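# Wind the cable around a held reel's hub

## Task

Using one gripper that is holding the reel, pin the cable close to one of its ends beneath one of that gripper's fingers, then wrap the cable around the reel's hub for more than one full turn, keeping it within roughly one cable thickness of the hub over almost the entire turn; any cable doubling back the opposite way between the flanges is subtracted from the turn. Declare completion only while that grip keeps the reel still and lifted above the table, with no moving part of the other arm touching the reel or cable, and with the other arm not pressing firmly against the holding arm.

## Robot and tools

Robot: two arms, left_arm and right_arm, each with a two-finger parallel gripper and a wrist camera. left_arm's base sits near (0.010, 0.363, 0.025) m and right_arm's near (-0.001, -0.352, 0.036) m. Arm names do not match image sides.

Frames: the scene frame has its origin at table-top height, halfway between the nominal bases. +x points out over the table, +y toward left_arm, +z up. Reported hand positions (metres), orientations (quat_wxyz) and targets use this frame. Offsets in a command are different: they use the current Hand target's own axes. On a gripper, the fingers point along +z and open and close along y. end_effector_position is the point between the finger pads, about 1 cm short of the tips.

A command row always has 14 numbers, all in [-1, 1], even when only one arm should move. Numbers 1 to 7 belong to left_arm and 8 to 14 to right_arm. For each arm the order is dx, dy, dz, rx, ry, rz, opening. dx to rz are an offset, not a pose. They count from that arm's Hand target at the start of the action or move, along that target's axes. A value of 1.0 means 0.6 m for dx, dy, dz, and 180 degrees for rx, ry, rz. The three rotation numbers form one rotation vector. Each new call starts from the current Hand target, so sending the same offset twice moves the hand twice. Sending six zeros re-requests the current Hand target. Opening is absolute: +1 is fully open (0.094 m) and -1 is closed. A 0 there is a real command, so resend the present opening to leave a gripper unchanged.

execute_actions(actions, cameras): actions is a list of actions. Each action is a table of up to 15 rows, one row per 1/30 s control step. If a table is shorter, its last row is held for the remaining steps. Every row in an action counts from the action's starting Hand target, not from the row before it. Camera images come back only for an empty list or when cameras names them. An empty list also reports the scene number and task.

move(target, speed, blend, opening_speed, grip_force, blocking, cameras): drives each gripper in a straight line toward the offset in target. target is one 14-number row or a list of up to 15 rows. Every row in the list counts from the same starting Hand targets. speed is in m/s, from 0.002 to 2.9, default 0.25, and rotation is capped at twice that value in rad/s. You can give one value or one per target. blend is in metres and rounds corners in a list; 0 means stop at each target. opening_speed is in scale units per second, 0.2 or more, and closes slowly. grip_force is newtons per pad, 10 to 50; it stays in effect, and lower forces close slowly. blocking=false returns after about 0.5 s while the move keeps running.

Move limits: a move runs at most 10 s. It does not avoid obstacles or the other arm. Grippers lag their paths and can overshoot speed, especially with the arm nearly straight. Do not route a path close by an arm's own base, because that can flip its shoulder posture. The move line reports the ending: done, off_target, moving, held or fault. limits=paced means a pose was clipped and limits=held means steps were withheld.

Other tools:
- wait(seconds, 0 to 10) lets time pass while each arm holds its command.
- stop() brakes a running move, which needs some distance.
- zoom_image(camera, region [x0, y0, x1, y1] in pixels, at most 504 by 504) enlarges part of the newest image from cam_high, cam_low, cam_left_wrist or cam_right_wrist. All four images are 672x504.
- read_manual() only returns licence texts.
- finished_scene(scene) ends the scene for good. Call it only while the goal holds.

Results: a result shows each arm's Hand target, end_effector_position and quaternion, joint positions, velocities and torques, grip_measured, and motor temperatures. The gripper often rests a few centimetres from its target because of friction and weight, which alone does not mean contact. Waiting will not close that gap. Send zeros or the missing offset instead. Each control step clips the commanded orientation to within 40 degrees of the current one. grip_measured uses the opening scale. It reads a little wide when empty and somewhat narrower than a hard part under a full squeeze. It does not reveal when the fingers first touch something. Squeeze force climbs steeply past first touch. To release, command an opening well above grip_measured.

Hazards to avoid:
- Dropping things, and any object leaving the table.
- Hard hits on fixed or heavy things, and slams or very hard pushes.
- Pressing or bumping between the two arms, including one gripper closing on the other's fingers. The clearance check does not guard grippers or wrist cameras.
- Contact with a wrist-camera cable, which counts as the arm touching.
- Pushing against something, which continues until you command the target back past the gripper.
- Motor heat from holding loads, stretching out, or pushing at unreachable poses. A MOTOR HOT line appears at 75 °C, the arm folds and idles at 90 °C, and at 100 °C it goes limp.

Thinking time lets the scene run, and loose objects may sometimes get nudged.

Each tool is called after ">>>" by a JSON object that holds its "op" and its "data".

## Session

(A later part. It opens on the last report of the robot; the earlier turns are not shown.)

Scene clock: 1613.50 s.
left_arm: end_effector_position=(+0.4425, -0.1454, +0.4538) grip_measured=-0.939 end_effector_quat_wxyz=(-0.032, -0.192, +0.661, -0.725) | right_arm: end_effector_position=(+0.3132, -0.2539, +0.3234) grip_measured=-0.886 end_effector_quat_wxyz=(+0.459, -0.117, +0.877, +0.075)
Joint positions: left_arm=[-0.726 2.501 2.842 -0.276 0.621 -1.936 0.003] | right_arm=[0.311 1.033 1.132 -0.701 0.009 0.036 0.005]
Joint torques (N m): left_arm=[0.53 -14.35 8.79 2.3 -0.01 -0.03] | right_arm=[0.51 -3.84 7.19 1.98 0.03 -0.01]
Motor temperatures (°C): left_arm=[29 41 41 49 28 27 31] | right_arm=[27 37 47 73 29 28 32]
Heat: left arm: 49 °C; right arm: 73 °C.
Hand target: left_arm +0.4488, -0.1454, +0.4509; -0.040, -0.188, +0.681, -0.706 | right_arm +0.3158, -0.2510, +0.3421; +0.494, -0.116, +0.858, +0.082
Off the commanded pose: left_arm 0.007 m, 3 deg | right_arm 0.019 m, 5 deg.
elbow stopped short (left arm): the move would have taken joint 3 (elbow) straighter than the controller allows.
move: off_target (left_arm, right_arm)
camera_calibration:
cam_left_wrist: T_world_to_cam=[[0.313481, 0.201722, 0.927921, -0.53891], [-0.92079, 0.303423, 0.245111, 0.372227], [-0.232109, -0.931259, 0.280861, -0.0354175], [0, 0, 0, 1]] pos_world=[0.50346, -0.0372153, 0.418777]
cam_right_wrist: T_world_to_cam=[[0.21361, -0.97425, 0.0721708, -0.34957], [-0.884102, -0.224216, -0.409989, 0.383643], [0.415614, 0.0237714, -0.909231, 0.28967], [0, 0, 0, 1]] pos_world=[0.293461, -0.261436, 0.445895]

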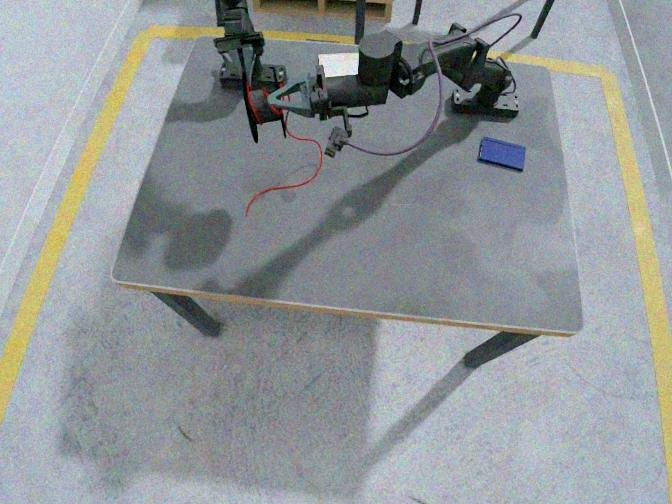

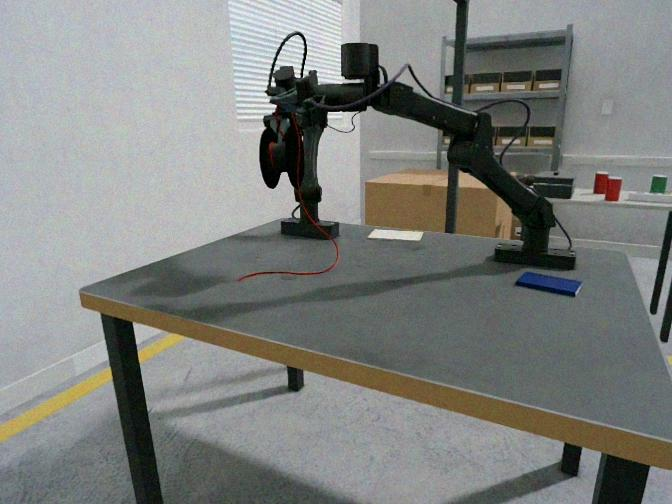

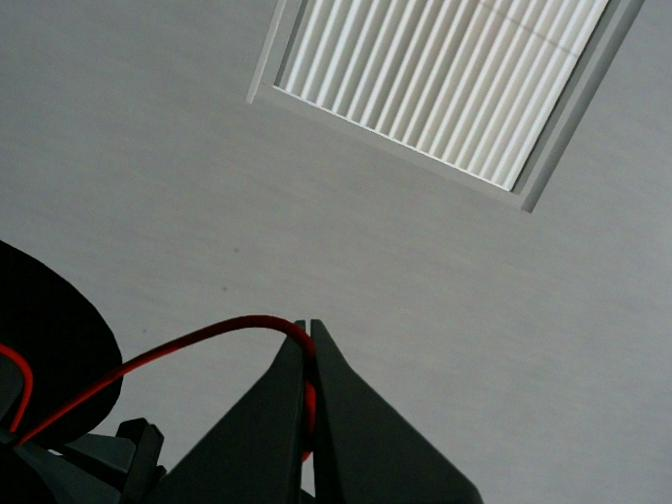

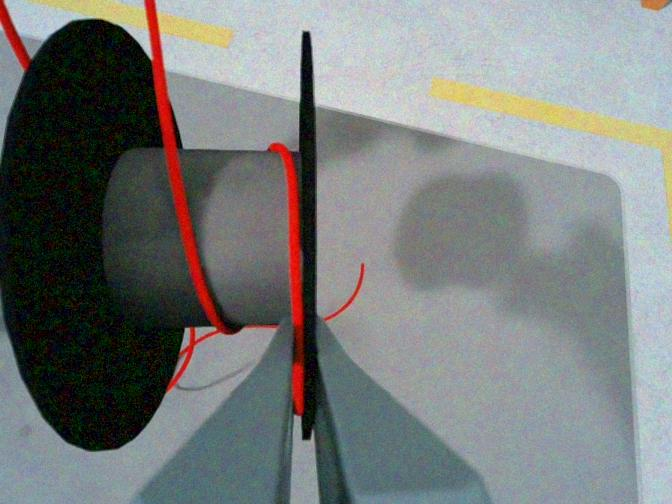

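>>> {"op": "move", "data": {"target": [[-0.0925, 0.0513, -0.0738, 0, 0, 0, -1, -0.0043, 0.091, 0.002, 0, 0, 0, -1], [-0.1293, 0.109, -0.1523, 0, 0, 0, -1, -0.0382, 0.1788, -0.0182, 0, 0, 0, -1]], "speed": 0.15, "blend": [0.03, 0], "cameras": ["cam_low", "cam_left_wrist", "cam_right_wrist", "cam_high"]}}

Scene clock: 1643.80 s.
left_arm: end_effector_position=(+0.4573, -0.0610, +0.3662) grip_measured=-0.939 end_effector_quat_wxyz=(-0.074, -0.151, +0.689, -0.705) | right_arm: end_effector_position=(+0.2873, -0.1519, +0.3386) grip_measured=-0.886 end_effector_quat_wxyz=(+0.463, -0.135, +0.874, +0.057)
Joint positions: left_arm=[-0.538 2.173 1.948 0.236 0.938 -1.901 0.003] | right_arm=[0.835 1.196 1.296 -0.779 0.449 0.305 0.005]
Joint torques (N m): left_arm=[2.36 -15.8 5.82 2.15 -0.71 0.01] | right_arm=[1.1 -4.38 11.99 1.53 0.37 0.21]
Motor temperatures (°C): left_arm=[29 45 43 51 28 27 31] | right_arm=[27 34 48 73 29 28 32]
Heat: left arm: 51 °C; right arm: 73 °C.
Hand target: left_arm +0.4807, -0.0451, +0.3643; -0.040, -0.188, +0.681, -0.706 | right_arm +0.2877, -0.1481, +0.3702; +0.494, -0.116, +0.858, +0.082
Off the commanded pose: left_arm 0.029 m, 6 deg | right_arm 0.032 m, 5 deg.
move: off_target (left_arm, right_arm)
camera_calibration:
cam_left_wrist: T_world_to_cam=[[0.336522, 0.115621, 0.934551, -0.497553], [-0.874346, 0.406888, 0.264504, 0.359706], [-0.349675, -0.906131, 0.238019, 0.142225], [0, 0, 0, 1]] pos_world=[0.531677, 0.040042, 0.335993]
cam_right_wrist: T_world_to_cam=[[0.227096, -0.966116, 0.122667, -0.265532], [-0.873829, -0.257752, -0.412295, 0.38257], [0.429943, -0.0135593, -0.902754, 0.299826], [0, 0, 0, 1]] pos_world=[0.265694, -0.153861, 0.460973]

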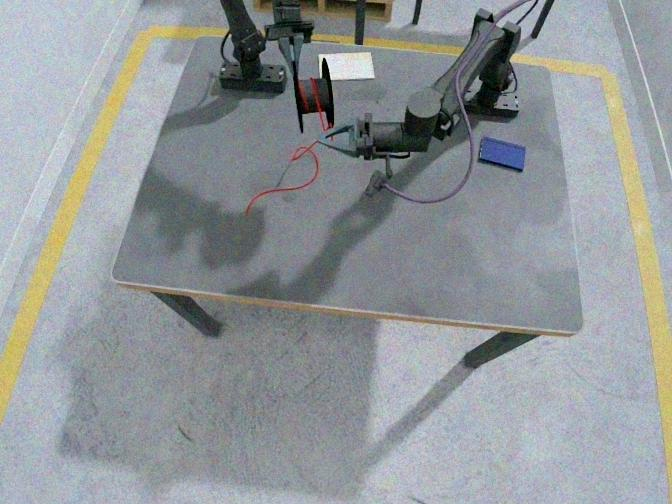

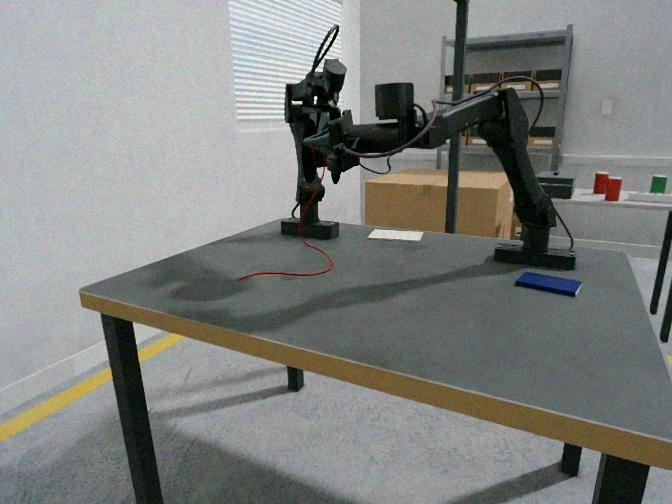

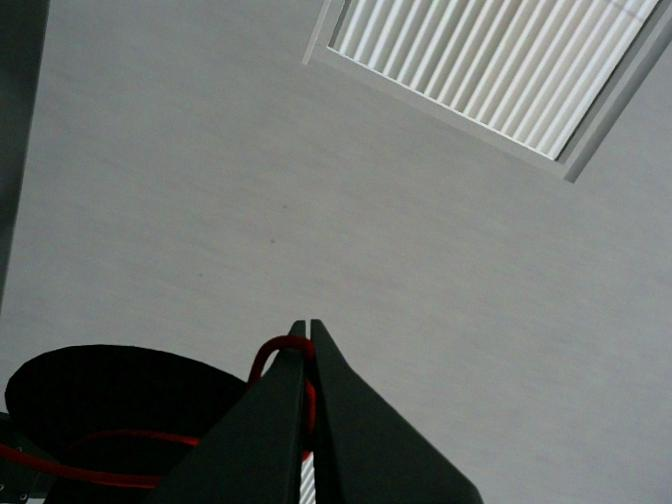

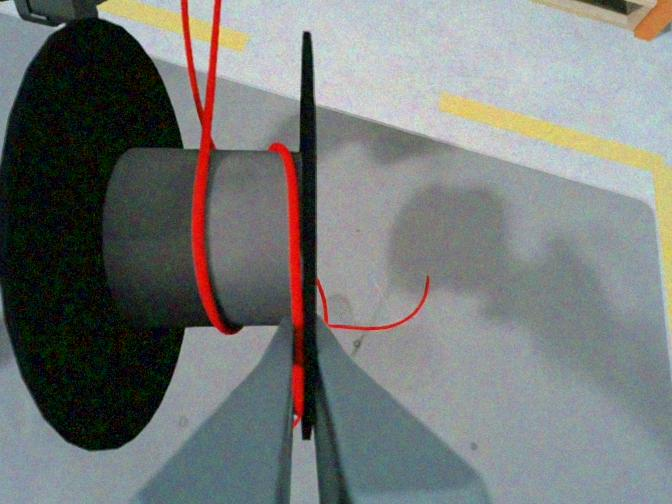

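>>> {"op": "move", "data": {"target": [0.0258, 0.0332, 0.0128, 0, 0, 0, -1, 0, 0, 0, 0, 0, 0, -1], "speed": 0.1, "cameras": ["cam_right_wrist", "cam_high"]}}

Scene clock: 1667.17 s.
left_arm: end_effector_position=(+0.4535, -0.0640, +0.3477) grip_measured=-0.939 end_effector_quat_wxyz=(-0.062, -0.167, +0.686, -0.706) | right_arm: end_effector_position=(+0.2853, -0.1541, +0.3351) grip_measured=-0.886 end_effector_quat_wxyz=(+0.456, -0.138, +0.878, +0.051)
Joint positions: left_arm=[-0.557 2.142 1.828 0.319 0.88 -1.901 0.003] | right_arm=[0.835 1.196 1.296 -0.798 0.449 0.305 0.005]
Joint torques (N m): left_arm=[0.57 -16.4 5.85 2.16 -0.54 0.02] | right_arm=[1.13 -4.59 11.75 1.64 0.33 0.21]
Motor temperatures (°C): left_arm=[29 52 40 50 28 27 31] | right_arm=[27 33 49 67 29 28 32]
Heat: left arm: 52 °C; right arm: 67 °C.
Hand target: left_arm +0.4617, -0.0571, +0.3504; -0.040, -0.188, +0.681, -0.706 | right_arm +0.2877, -0.1481, +0.3702; +0.494, -0.116, +0.858, +0.082
Off the commanded pose: left_arm 0.011 m, 4 deg | right_arm 0.036 m, 7 deg.
move: off_target (left_arm, right_arm)
camera_calibration:
cam_right_wrist: T_world_to_cam=[[0.22886, -0.96426, 0.133514, -0.270518], [-0.879154, -0.263627, -0.396975, 0.374387], [0.417985, -0.0265273, -0.908066, 0.300667], [0, 0, 0, 1]] pos_world=[0.26538, -0.154176, 0.457766]
Images, in order (width x height): cam_high 672x504, cam_right_wrist 672x504.

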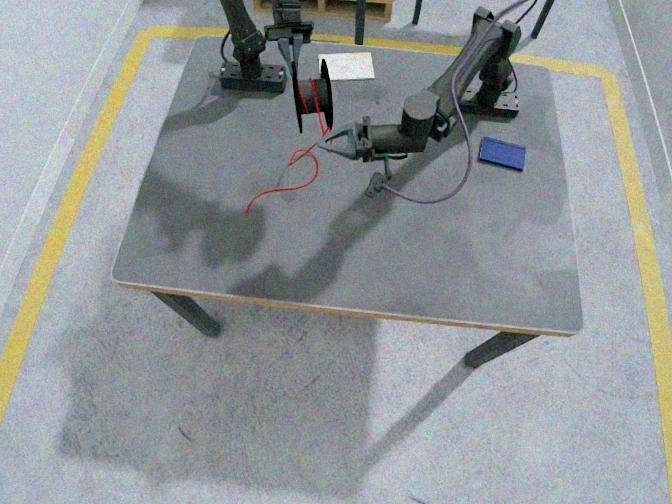

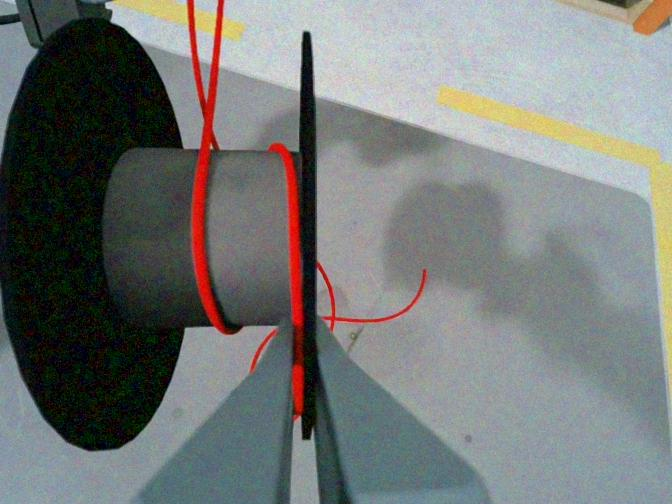

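>>> {"op": "move", "data": {"target": [[-0.0127, 0.0597, 0.0032, 0, 0, 0, -1, -0.0289, 0.0009, -0.0166, 0, 0, 0, -1], [0.0268, 0.0975, 0.0045, 0, 0, 0, -1, -0.0722, 0.0022, -0.0416, 0, 0, 0, -1]], "speed": 0.08, "blend": [0.02, 0], "cameras": ["cam_right_wrist", "cam_low"]}}

Scene clock: 1705.27 s.
left_arm: end_effector_position=(+0.4184, -0.0728, +0.3154) grip_measured=-0.939 end_effector_quat_wxyz=(-0.048, -0.151, +0.676, -0.720) | right_arm: end_effector_position=(+0.2815, -0.1558, +0.3789) grip_measured=-0.886 end_effector_quat_wxyz=(+0.443, -0.146, +0.884, +0.043)
Joint positions: left_arm=[-0.613 2.074 1.55 0.583 0.821 -1.902 0.003] | right_arm=[0.839 1.281 1.569 -1.022 0.447 0.305 0.005]
Joint torques (N m): left_arm=[0.62 -14.02 5.16 1.91 -0.5 0.05] | right_arm=[1.01 -4.52 11.89 1.91 0.35 0.22]
Motor temperatures (°C): left_arm=[29 48 40 47 28 27 31] | right_arm=[27 33 50 68 29 28 32]
Heat: left arm: 48 °C; right arm: 68 °C.
Hand target: left_arm +0.4292, -0.0668, +0.3000; -0.040, -0.188, +0.681, -0.706 | right_arm +0.2877, -0.1481, +0.4203; +0.494, -0.116, +0.857, +0.082
Off the commanded pose: left_arm 0.020 m, 5 deg | right_arm 0.042 m, 9 deg.
move: off_target (left_arm, right_arm); blend cut to 0.0164 m at target 1
camera_calibration:
cam_right_wrist: T_world_to_cam=[[0.23778, -0.959329, 0.152149, -0.285992], [-0.887296, -0.278259, -0.367802, 0.376943], [0.39518, -0.0475455, -0.917373, 0.34871], [0, 0, 0, 1]] pos_world=[0.26466, -0.152893, 0.502051]
Images, in order (width x height): cam_low 672x504, cam_right_wrist 672x504.

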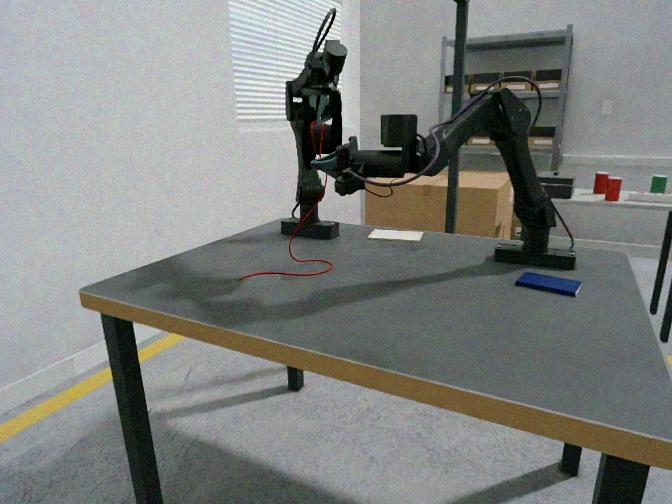

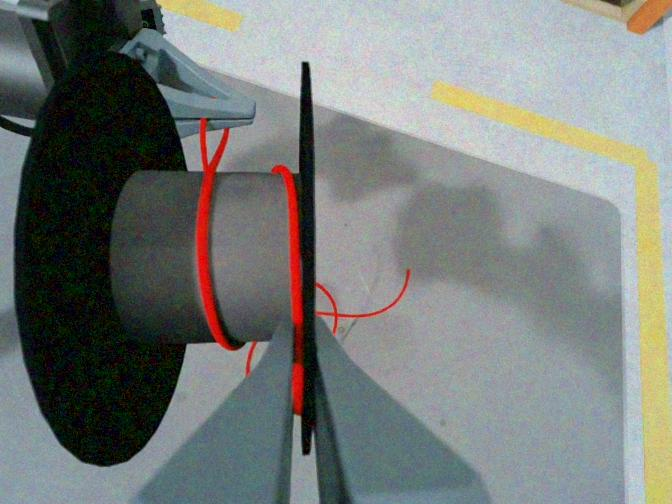

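>>> {"op": "move", "data": {"target": [0.1095, -0.114, 0.003, 0, 0, 0, -1, -0.1734, 0.0052, -0.0999, 0, 0, 0, -1], "speed": 0.07, "cameras": ["cam_right_wrist", "cam_low", "cam_high"]}}

Scene clock: 1730.83 s.
left_arm: end_effector_position=(+0.3820, -0.0746, +0.4105) grip_measured=-0.939 end_effector_quat_wxyz=(+0.030, +0.149, -0.660, +0.736) | right_arm: end_effector_position=(+0.2930, -0.1403, +0.5137) grip_measured=-0.888 end_effector_quat_wxyz=(+0.481, -0.138, +0.862, +0.074)
Joint positions: left_arm=[-0.674 1.901 1.638 0.378 0.728 -1.91 0.003] | right_arm=[0.841 1.791 2.771 -1.6 0.438 0.288 0.005]
Joint torques (N m): left_arm=[-0.03 -11.37 7.56 1.35 -0.33 0.06] | right_arm=[0.8 -6.6 8.18 1.62 0.45 0.12]
Motor temperatures (°C): left_arm=[29 50 39 46 28 27 31] | right_arm=[27 33 52 70 29 28 32]
Heat: left arm: 50 °C; right arm: 70 °C.
Hand target: left_arm +0.3902, -0.0770, +0.3859; +0.040, +0.188, -0.681, +0.706 | right_arm +0.2875, -0.1481, +0.5403; +0.494, -0.116, +0.858, +0.082
Off the commanded pose: left_arm 0.026 m, 6 deg | right_arm 0.028 m, 3 deg.
joint read past its limit (right arm) — joint 4 (wrist pitch), lower limit.
joint sent to its limit (right arm) — joint 4 (wrist pitch), lower limit. The joint targets are off in orientation, not in position.
move: off_target (left_arm, right_arm)
camera_calibration:
cam_right_wrist: T_world_to_cam=[[0.244895, -0.964551, 0.0983287, -0.269552], [-0.851096, -0.262443, -0.454708, 0.477246], [0.464395, 0.0276685, -0.885196, 0.442378], [0, 0, 0, 1]] pos_world=[0.266756, -0.146987, 0.635104]
Images, in order (width x height): cam_high 672x504, cam_low 672x504, cam_right_wrist 672x504.

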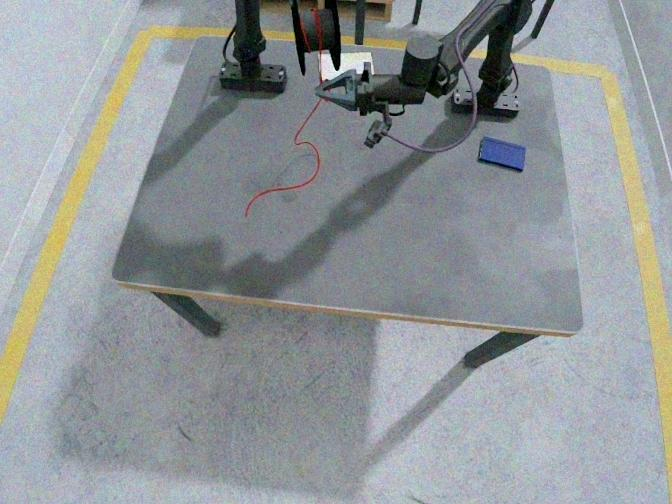

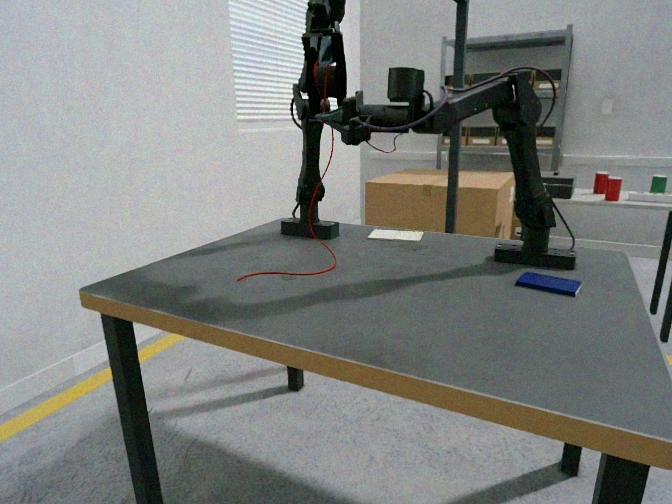

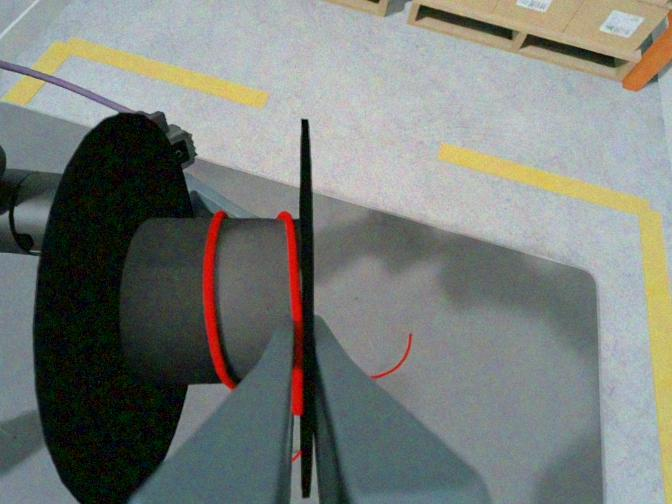

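>>> {"op": "move", "data": {"target": [[0.0138, -0.0218, -0.003, 0, 0, 0, -1, 0, 0, 0, 0, 0, 0, -1], [0.0138, -0.0218, -0.003, 0, 0, 0, -0.6, 0, 0, 0, 0, 0, 0, -1]], "speed": 0.05, "opening_speed": 0.4, "cameras": ["cam_right_wrist", "cam_low", "cam_left_wrist"]}}

Scene clock: 1749.47 s.
left_arm: end_effector_position=(+0.3846, -0.0748, +0.4079) grip_measured=-0.602 end_effector_quat_wxyz=(-0.040, -0.172, +0.672, -0.720) | right_arm: end_effector_position=(+0.2926, -0.1413, +0.5161) grip_measured=-0.888 end_effector_quat_wxyz=(+0.484, -0.137, +0.861, +0.076)
Joint positions: left_arm=[-0.674 1.901 1.677 0.275 0.718 -1.91 0.019] | right_arm=[0.841 1.791 2.78 -1.6 0.441 0.288 0.005]
Joint torques (N m): left_arm=[-0.42 -12.3 8.28 1.75 -0.23 0.1] | right_arm=[0.77 -6.5 7.43 1.62 0.4 0.07]
Motor temperatures (°C): left_arm=[29 46 40 45 28 27 31] | right_arm=[27 33 50 69 29 28 32]
Heat: left arm: 46 °C; right arm: 69 °C.
Hand target: left_arm +0.3862, -0.0760, +0.4010; -0.040, -0.188, +0.681, -0.706 | right_arm +0.2876, -0.1482, +0.5403; +0.494, -0.116, +0.858, +0.082
Off the commanded pose: left_arm 0.007 m, 3 deg | right_arm 0.026 m, 3 deg.
joint read past its limit (right arm) — joint 4 (wrist pitch), lower limit.
joint sent to its limit (right arm) — joint 4 (wrist pitch), lower limit. The joint targets are off in orientation, not in position.
move: off_target (left_arm, right_arm); target 2's new opening was sent with left_arm's hand 0.013 m and 4 deg from that target
camera_calibration:
cam_left_wrist: T_world_to_cam=[[0.304488, 0.171023, 0.937037, -0.494953], [-0.911295, 0.338574, 0.234328, 0.312079], [-0.277181, -0.925267, 0.258944, 0.0565125], [0, 0, 0, 1]] pos_world=[0.450767, 0.0312754, 0.376027]
cam_right_wrist: T_world_to_cam=[[0.242619, -0.965451, 0.0950844, -0.268446], [-0.848457, -0.258693, -0.461734, 0.481017], [0.470379, 0.0313503, -0.881907, 0.441752], [0, 0, 0, 1]] pos_world=[0.265461, -0.148585, 0.637211]
Images, in order (width x height): cam_low 672x504, cam_left_wrist 672x504, cam_right_wrist 672x504.

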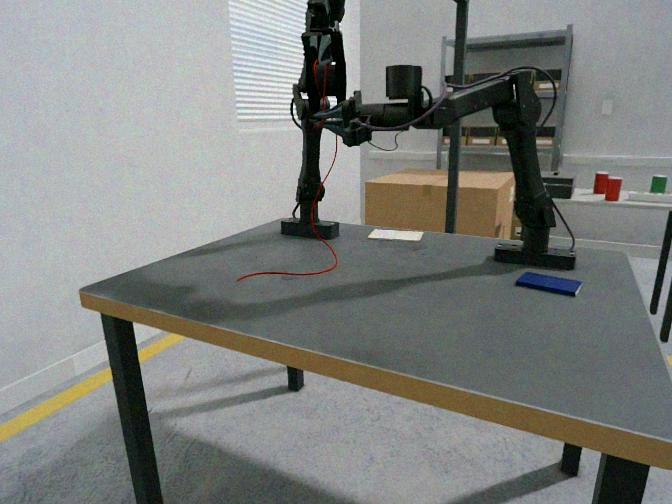

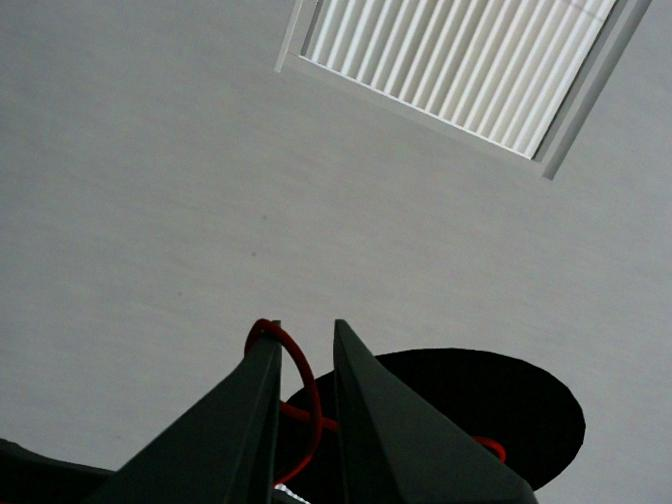

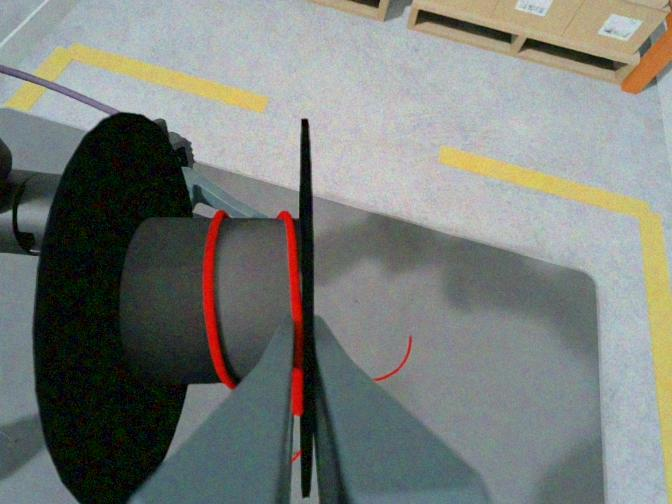

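>>> {"op": "move", "data": {"target": [0, 0, -0.15, 0, 0, 0, -0.6, 0, 0, 0, 0, 0, 0, -1], "speed": 0.08, "cameras": ["cam_right_wrist", "cam_low", "cam_left_wrist", "cam_high"]}}

Scene clock: 1754.63 s.
left_arm: end_effector_position=(+0.3716, +0.0082, +0.4040) grip_measured=-0.601 end_effector_quat_wxyz=(-0.040, -0.188, +0.678, -0.710) | right_arm: end_effector_position=(+0.2912, -0.1423, +0.5206) grip_measured=-0.888 end_effector_quat_wxyz=(+0.490, -0.135, +0.857, +0.079)
Joint positions: left_arm=[-0.523 1.671 1.411 0.277 0.849 -1.91 0.019] | right_arm=[0.844 1.791 2.795 -1.6 0.445 0.288 0.005]
Joint torques (N m): left_arm=[0.29 -11.48 5.78 2.09 0.07 0.11] | right_arm=[0.62 -6.34 5.98 1.6 0.4 0.08]
Motor temperatures (°C): left_arm=[29 46 40 45 28 27 31] | right_arm=[27 33 49 69 29 28 32]
Heat: left arm: 46 °C; right arm: 69 °C.
Hand target: left_arm +0.3673, +0.0120, +0.4008; -0.040, -0.188, +0.681, -0.706 | right_arm +0.2875, -0.1481, +0.5403; +0.494, -0.116, +0.858, +0.082
Off the commanded pose: left_arm 0.007 m, 1 deg | right_arm 0.021 m, 2 deg.
joint read past its limit (right arm) — joint 4 (wrist pitch), lower limit.
joint sent to its limit (right arm) — joint 4 (wrist pitch), lower limit. The joint targets are off in orientation, not in position.
move: off_target (right_arm)
camera_calibration:
cam_left_wrist: T_world_to_cam=[[0.32623, 0.155567, 0.932402, -0.507662], [-0.910782, 0.315806, 0.265975, 0.260345], [-0.253081, -0.935984, 0.244713, 0.12759], [0, 0, 0, 1]] pos_world=[0.435022, 0.116179, 0.372877]
cam_right_wrist: T_world_to_cam=[[0.241087, -0.966469, 0.0883991, -0.265715], [-0.842829, -0.25366, -0.474653, 0.487464], [0.48116, 0.0399274, -0.875723, 0.441301], [0, 0, 0, 1]] pos_world=[0.262573, -0.150776, 0.641323]

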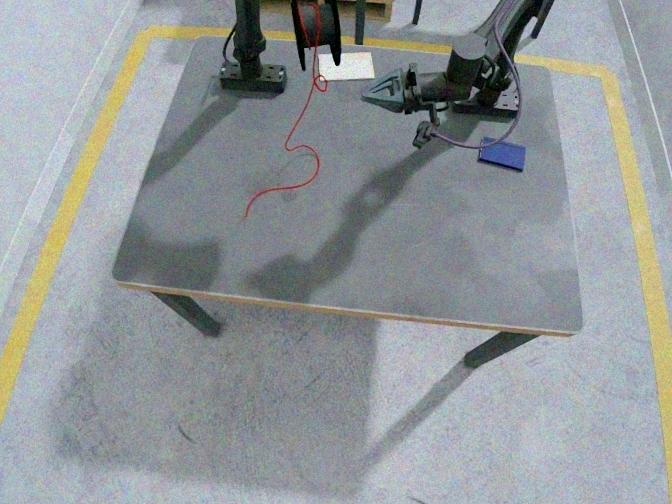

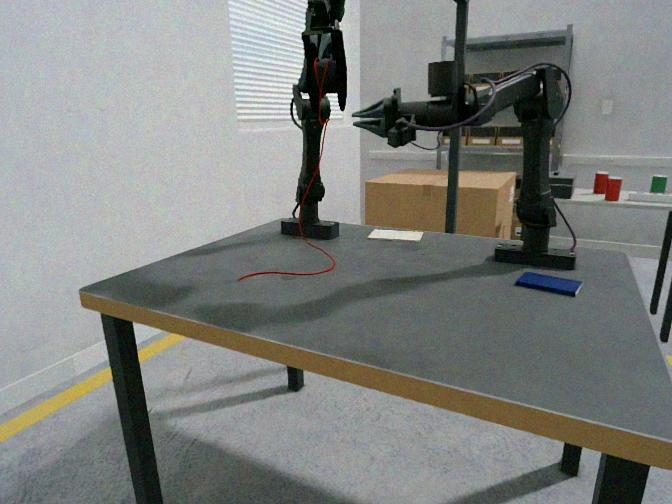

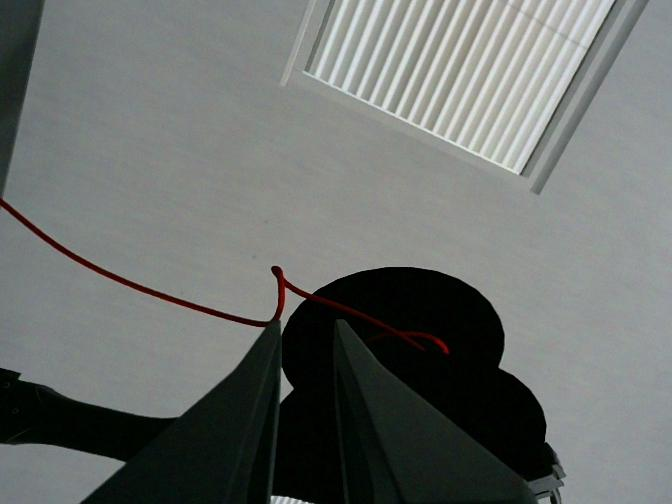

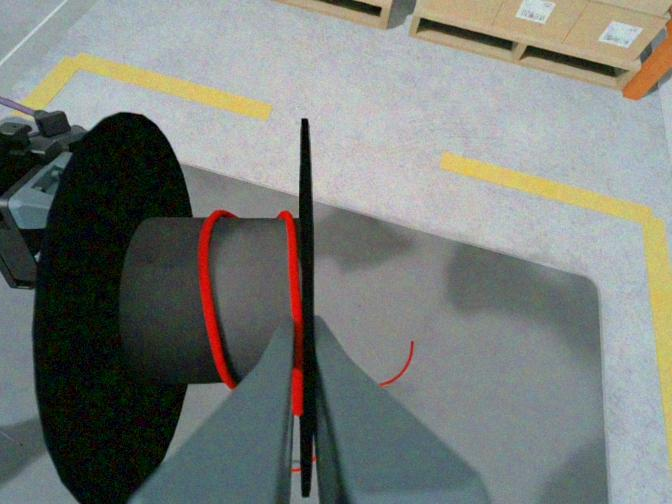

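>>> {"op": "zoom_image", "data": {"camera": "cam_low", "region": [270, 20, 390, 150]}}

>>> {"op": "zoom_image", "data": {"camera": "cam_right_wrist", "region": [80, 180, 380, 440]}}

>>> {"op": "zoom_image", "data": {"camera": "cam_left_wrist", "region": [230, 240, 560, 460]}}

Scaled by 3.877 from the camera's 672x504 image, which has a finer 960x720 frame.

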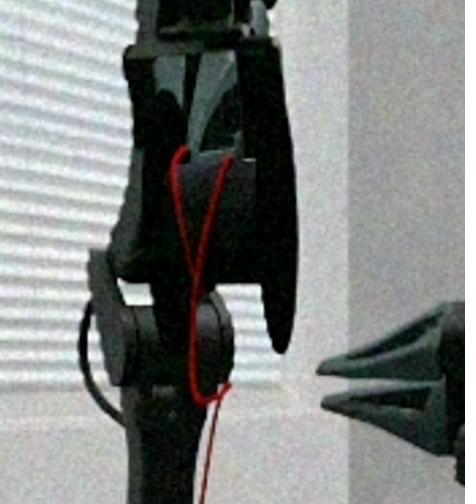

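Scaled by 1.680 from the camera's 672x504 image, which has a finer 960x720 frame.

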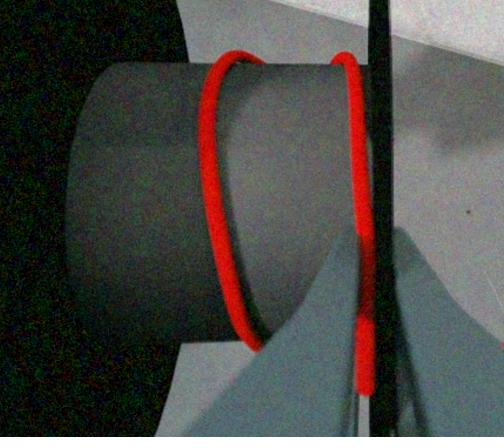

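Scaled by 1.527 from the camera's 672x504 image, which has a finer 960x720 frame.

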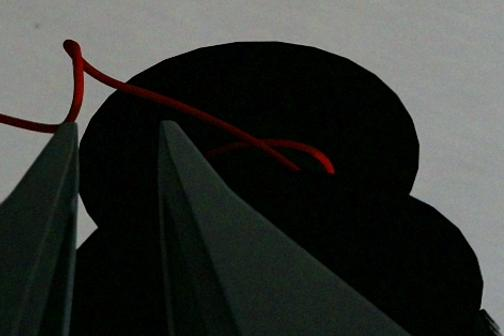

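>>> {"op": "move", "data": {"target": [0, 0, -0.16, 0, 0, 0, -0.6, 0, 0, 0, 0, -0.11, 0, -1], "speed": 0.1, "cameras": ["cam_right_wrist", "cam_low", "cam_left_wrist"]}}

Scene clock: 1779.37 s.
left_arm: end_effector_position=(+0.3522, +0.1029, +0.4039) grip_measured=-0.601 end_effector_quat_wxyz=(-0.038, -0.187, +0.679, -0.709) | right_arm: end_effector_position=(+0.2898, -0.1426, +0.5121) grip_measured=-0.888 end_effector_quat_wxyz=(+0.598, -0.130, +0.787, +0.077)
Joint positions: left_arm=[-0.288 1.466 1.207 0.277 1.085 -1.91 0.019] | right_arm=[0.911 1.316 1.836 -0.853 0.588 0.154 0.005]
Joint torques (N m): left_arm=[0.39 -9.14 5.83 1.95 0.07 0.1] | right_arm=[0.47 -5.42 5.9 2.3 0.35 0.02]
Motor temperatures (°C): left_arm=[29 44 40 46 28 27 30] | right_arm=[27 33 47 69 29 28 32]
Heat: left arm: 46 °C; right arm: 69 °C.
Hand target: left_arm +0.3469, +0.1057, +0.4008; -0.040, -0.188, +0.681, -0.706 | right_arm +0.2875, -0.1483, +0.5404; +0.634, -0.100, +0.760, +0.101
Off the commanded pose: left_arm 0.007 m, 1 deg | right_arm 0.029 m, 7 deg.
move: off_target (right_arm)
camera_calibration:
cam_left_wrist: T_world_to_cam=[[0.323455, 0.15257, 0.933863, -0.51533], [-0.91158, 0.31492, 0.264287, 0.213719], [-0.25377, -0.936775, 0.240942, 0.213241], [0, 0, 0, 1]] pos_world=[0.415622, 0.211079, 0.373385]
cam_right_wrist: T_world_to_cam=[[0.207384, -0.972513, 0.105876, -0.264899], [-0.696599, -0.222794, -0.681991, 0.550453], [0.686834, 0.0676807, -0.723656, 0.301124], [0, 0, 0, 1]] pos_world=[0.231559, -0.155361, 0.621361]
Images, in order (width x height): cam_low 672x504, cam_left_wrist 672x504, cam_right_wrist 672x504.

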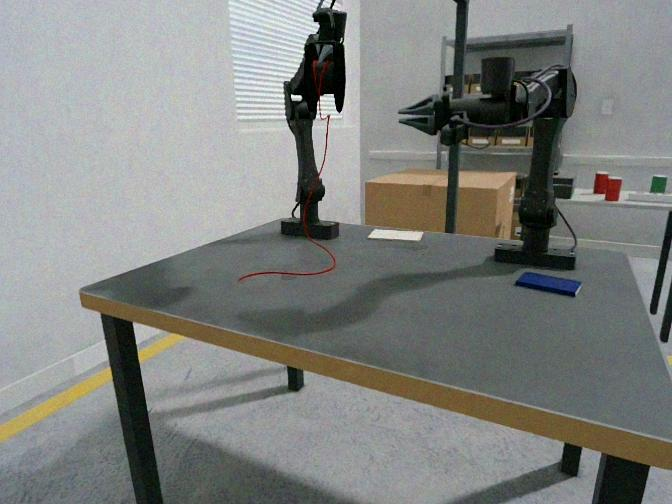

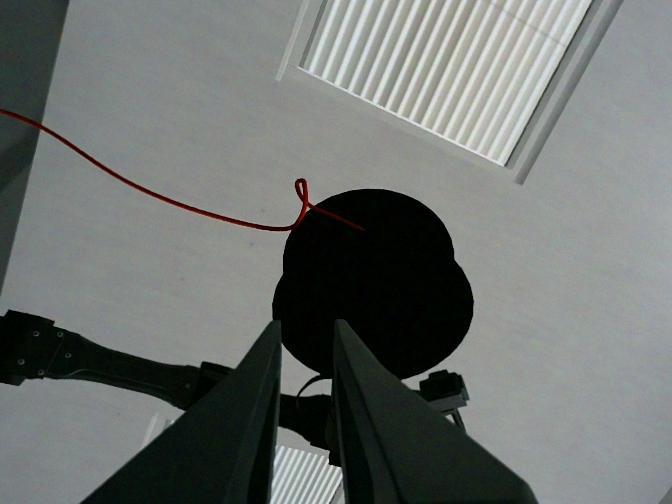

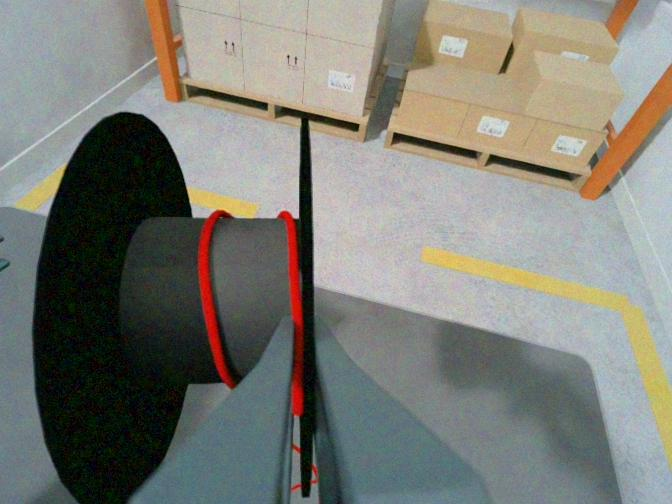

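>>> {"op": "zoom_image", "data": {"camera": "cam_low", "region": [270, 20, 390, 150]}}

Scaled by 3.877 from the camera's 672x504 image, which has a finer 960x720 frame.

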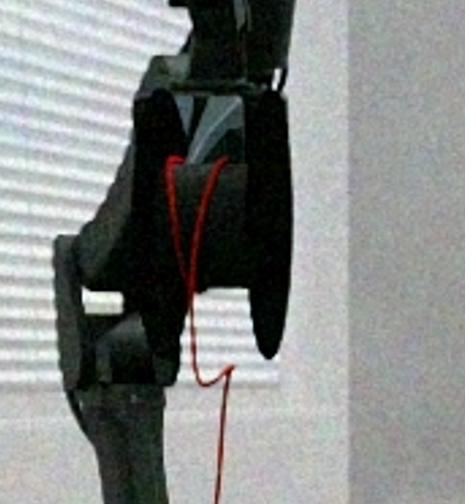

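>>> {"op": "wait", "data": {"seconds": 0.5, "cameras": ["cam_right_wrist", "cam_low"]}}

>>> {"op": "zoom_image", "data": {"camera": "cam_low", "region": [280, 30, 370, 130]}}

>>> {"op": "zoom_image", "data": {"camera": "cam_right_wrist", "region": [80, 180, 380, 440]}}

Scene clock: 1808.10 s.
left_arm: end_effector_position=(+0.3522, +0.1029, +0.4039) grip_measured=-0.601 end_effector_quat_wxyz=(-0.038, -0.187, +0.679, -0.709) | right_arm: end_effector_position=(+0.2898, -0.1426, +0.5122) grip_measured=-0.888 end_effector_quat_wxyz=(+0.599, -0.130, +0.787, +0.077)
Joint positions: left_arm=[-0.288 1.466 1.207 0.277 1.085 -1.91 0.019] | right_arm=[0.911 1.316 1.836 -0.853 0.588 0.153 0.005]
Joint torques (N m): left_arm=[0.4 -9.14 5.85 1.96 0.08 0.12] | right_arm=[0.35 -5.48 5.98 2.32 0.37 0.03]
Motor temperatures (°C): left_arm=[29 45 39 46 28 27 29] | right_arm=[27 34 47 70 29 28 32]
Heat: left arm: 46 °C; right arm: 70 °C.
Hand target: left_arm +0.3469, +0.1057, +0.4008; -0.040, -0.188, +0.681, -0.706 | right_arm +0.2875, -0.1483, +0.5404; +0.634, -0.100, +0.760, +0.101
Tool commands: left_gripper/opening=-0.6 right_gripper/opening=-1.0
Off the commanded pose: left_arm 0.007 m, 1 deg | right_arm 0.029 m, 7 deg.
wait: 0.50 s; at rest from the start
camera_calibration:
cam_right_wrist: T_world_to_cam=[[0.207416, -0.97249, 0.106024, -0.264995], [-0.696335, -0.222895, -0.682229, 0.550524], [0.687093, 0.0676769, -0.723411, 0.300912], [0, 0, 0, 1]] pos_world=[0.231559, -0.155361, 0.621362]
Images, in order (width x height): cam_low 672x504, cam_right_wrist 672x504.

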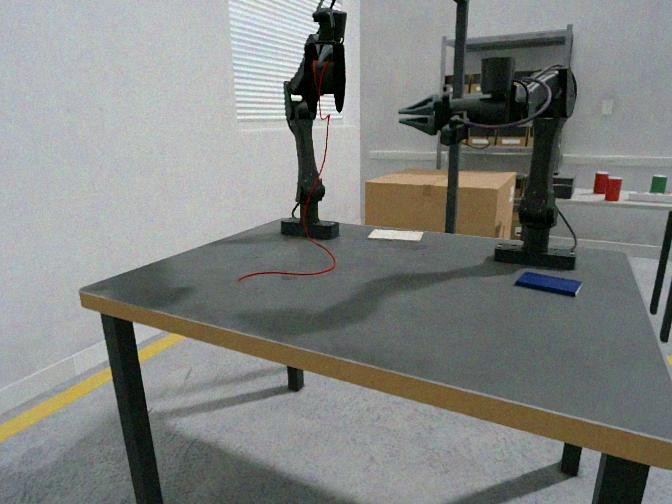

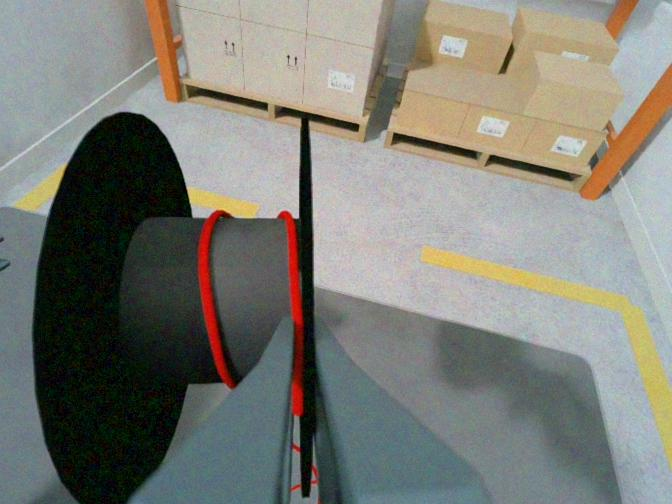

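Scaled by 5.040 from the camera's 672x504 image, which has a finer 960x720 frame.

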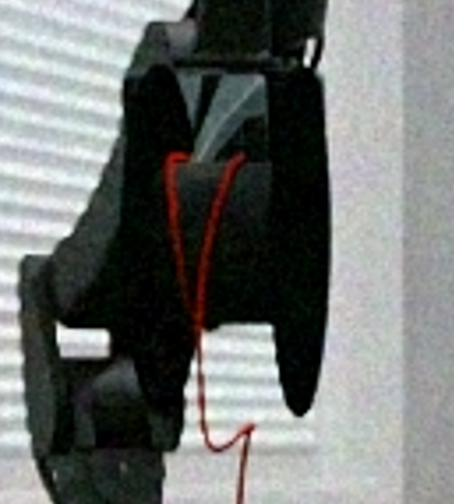

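Scaled by 1.680 from the camera's 672x504 image, which has a finer 960x720 frame.

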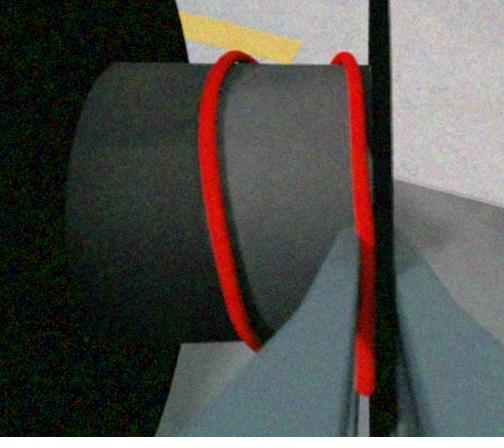

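>>> {"op": "finished_scene", "data": {"scene": 1}}

The scene is finished: the task was done.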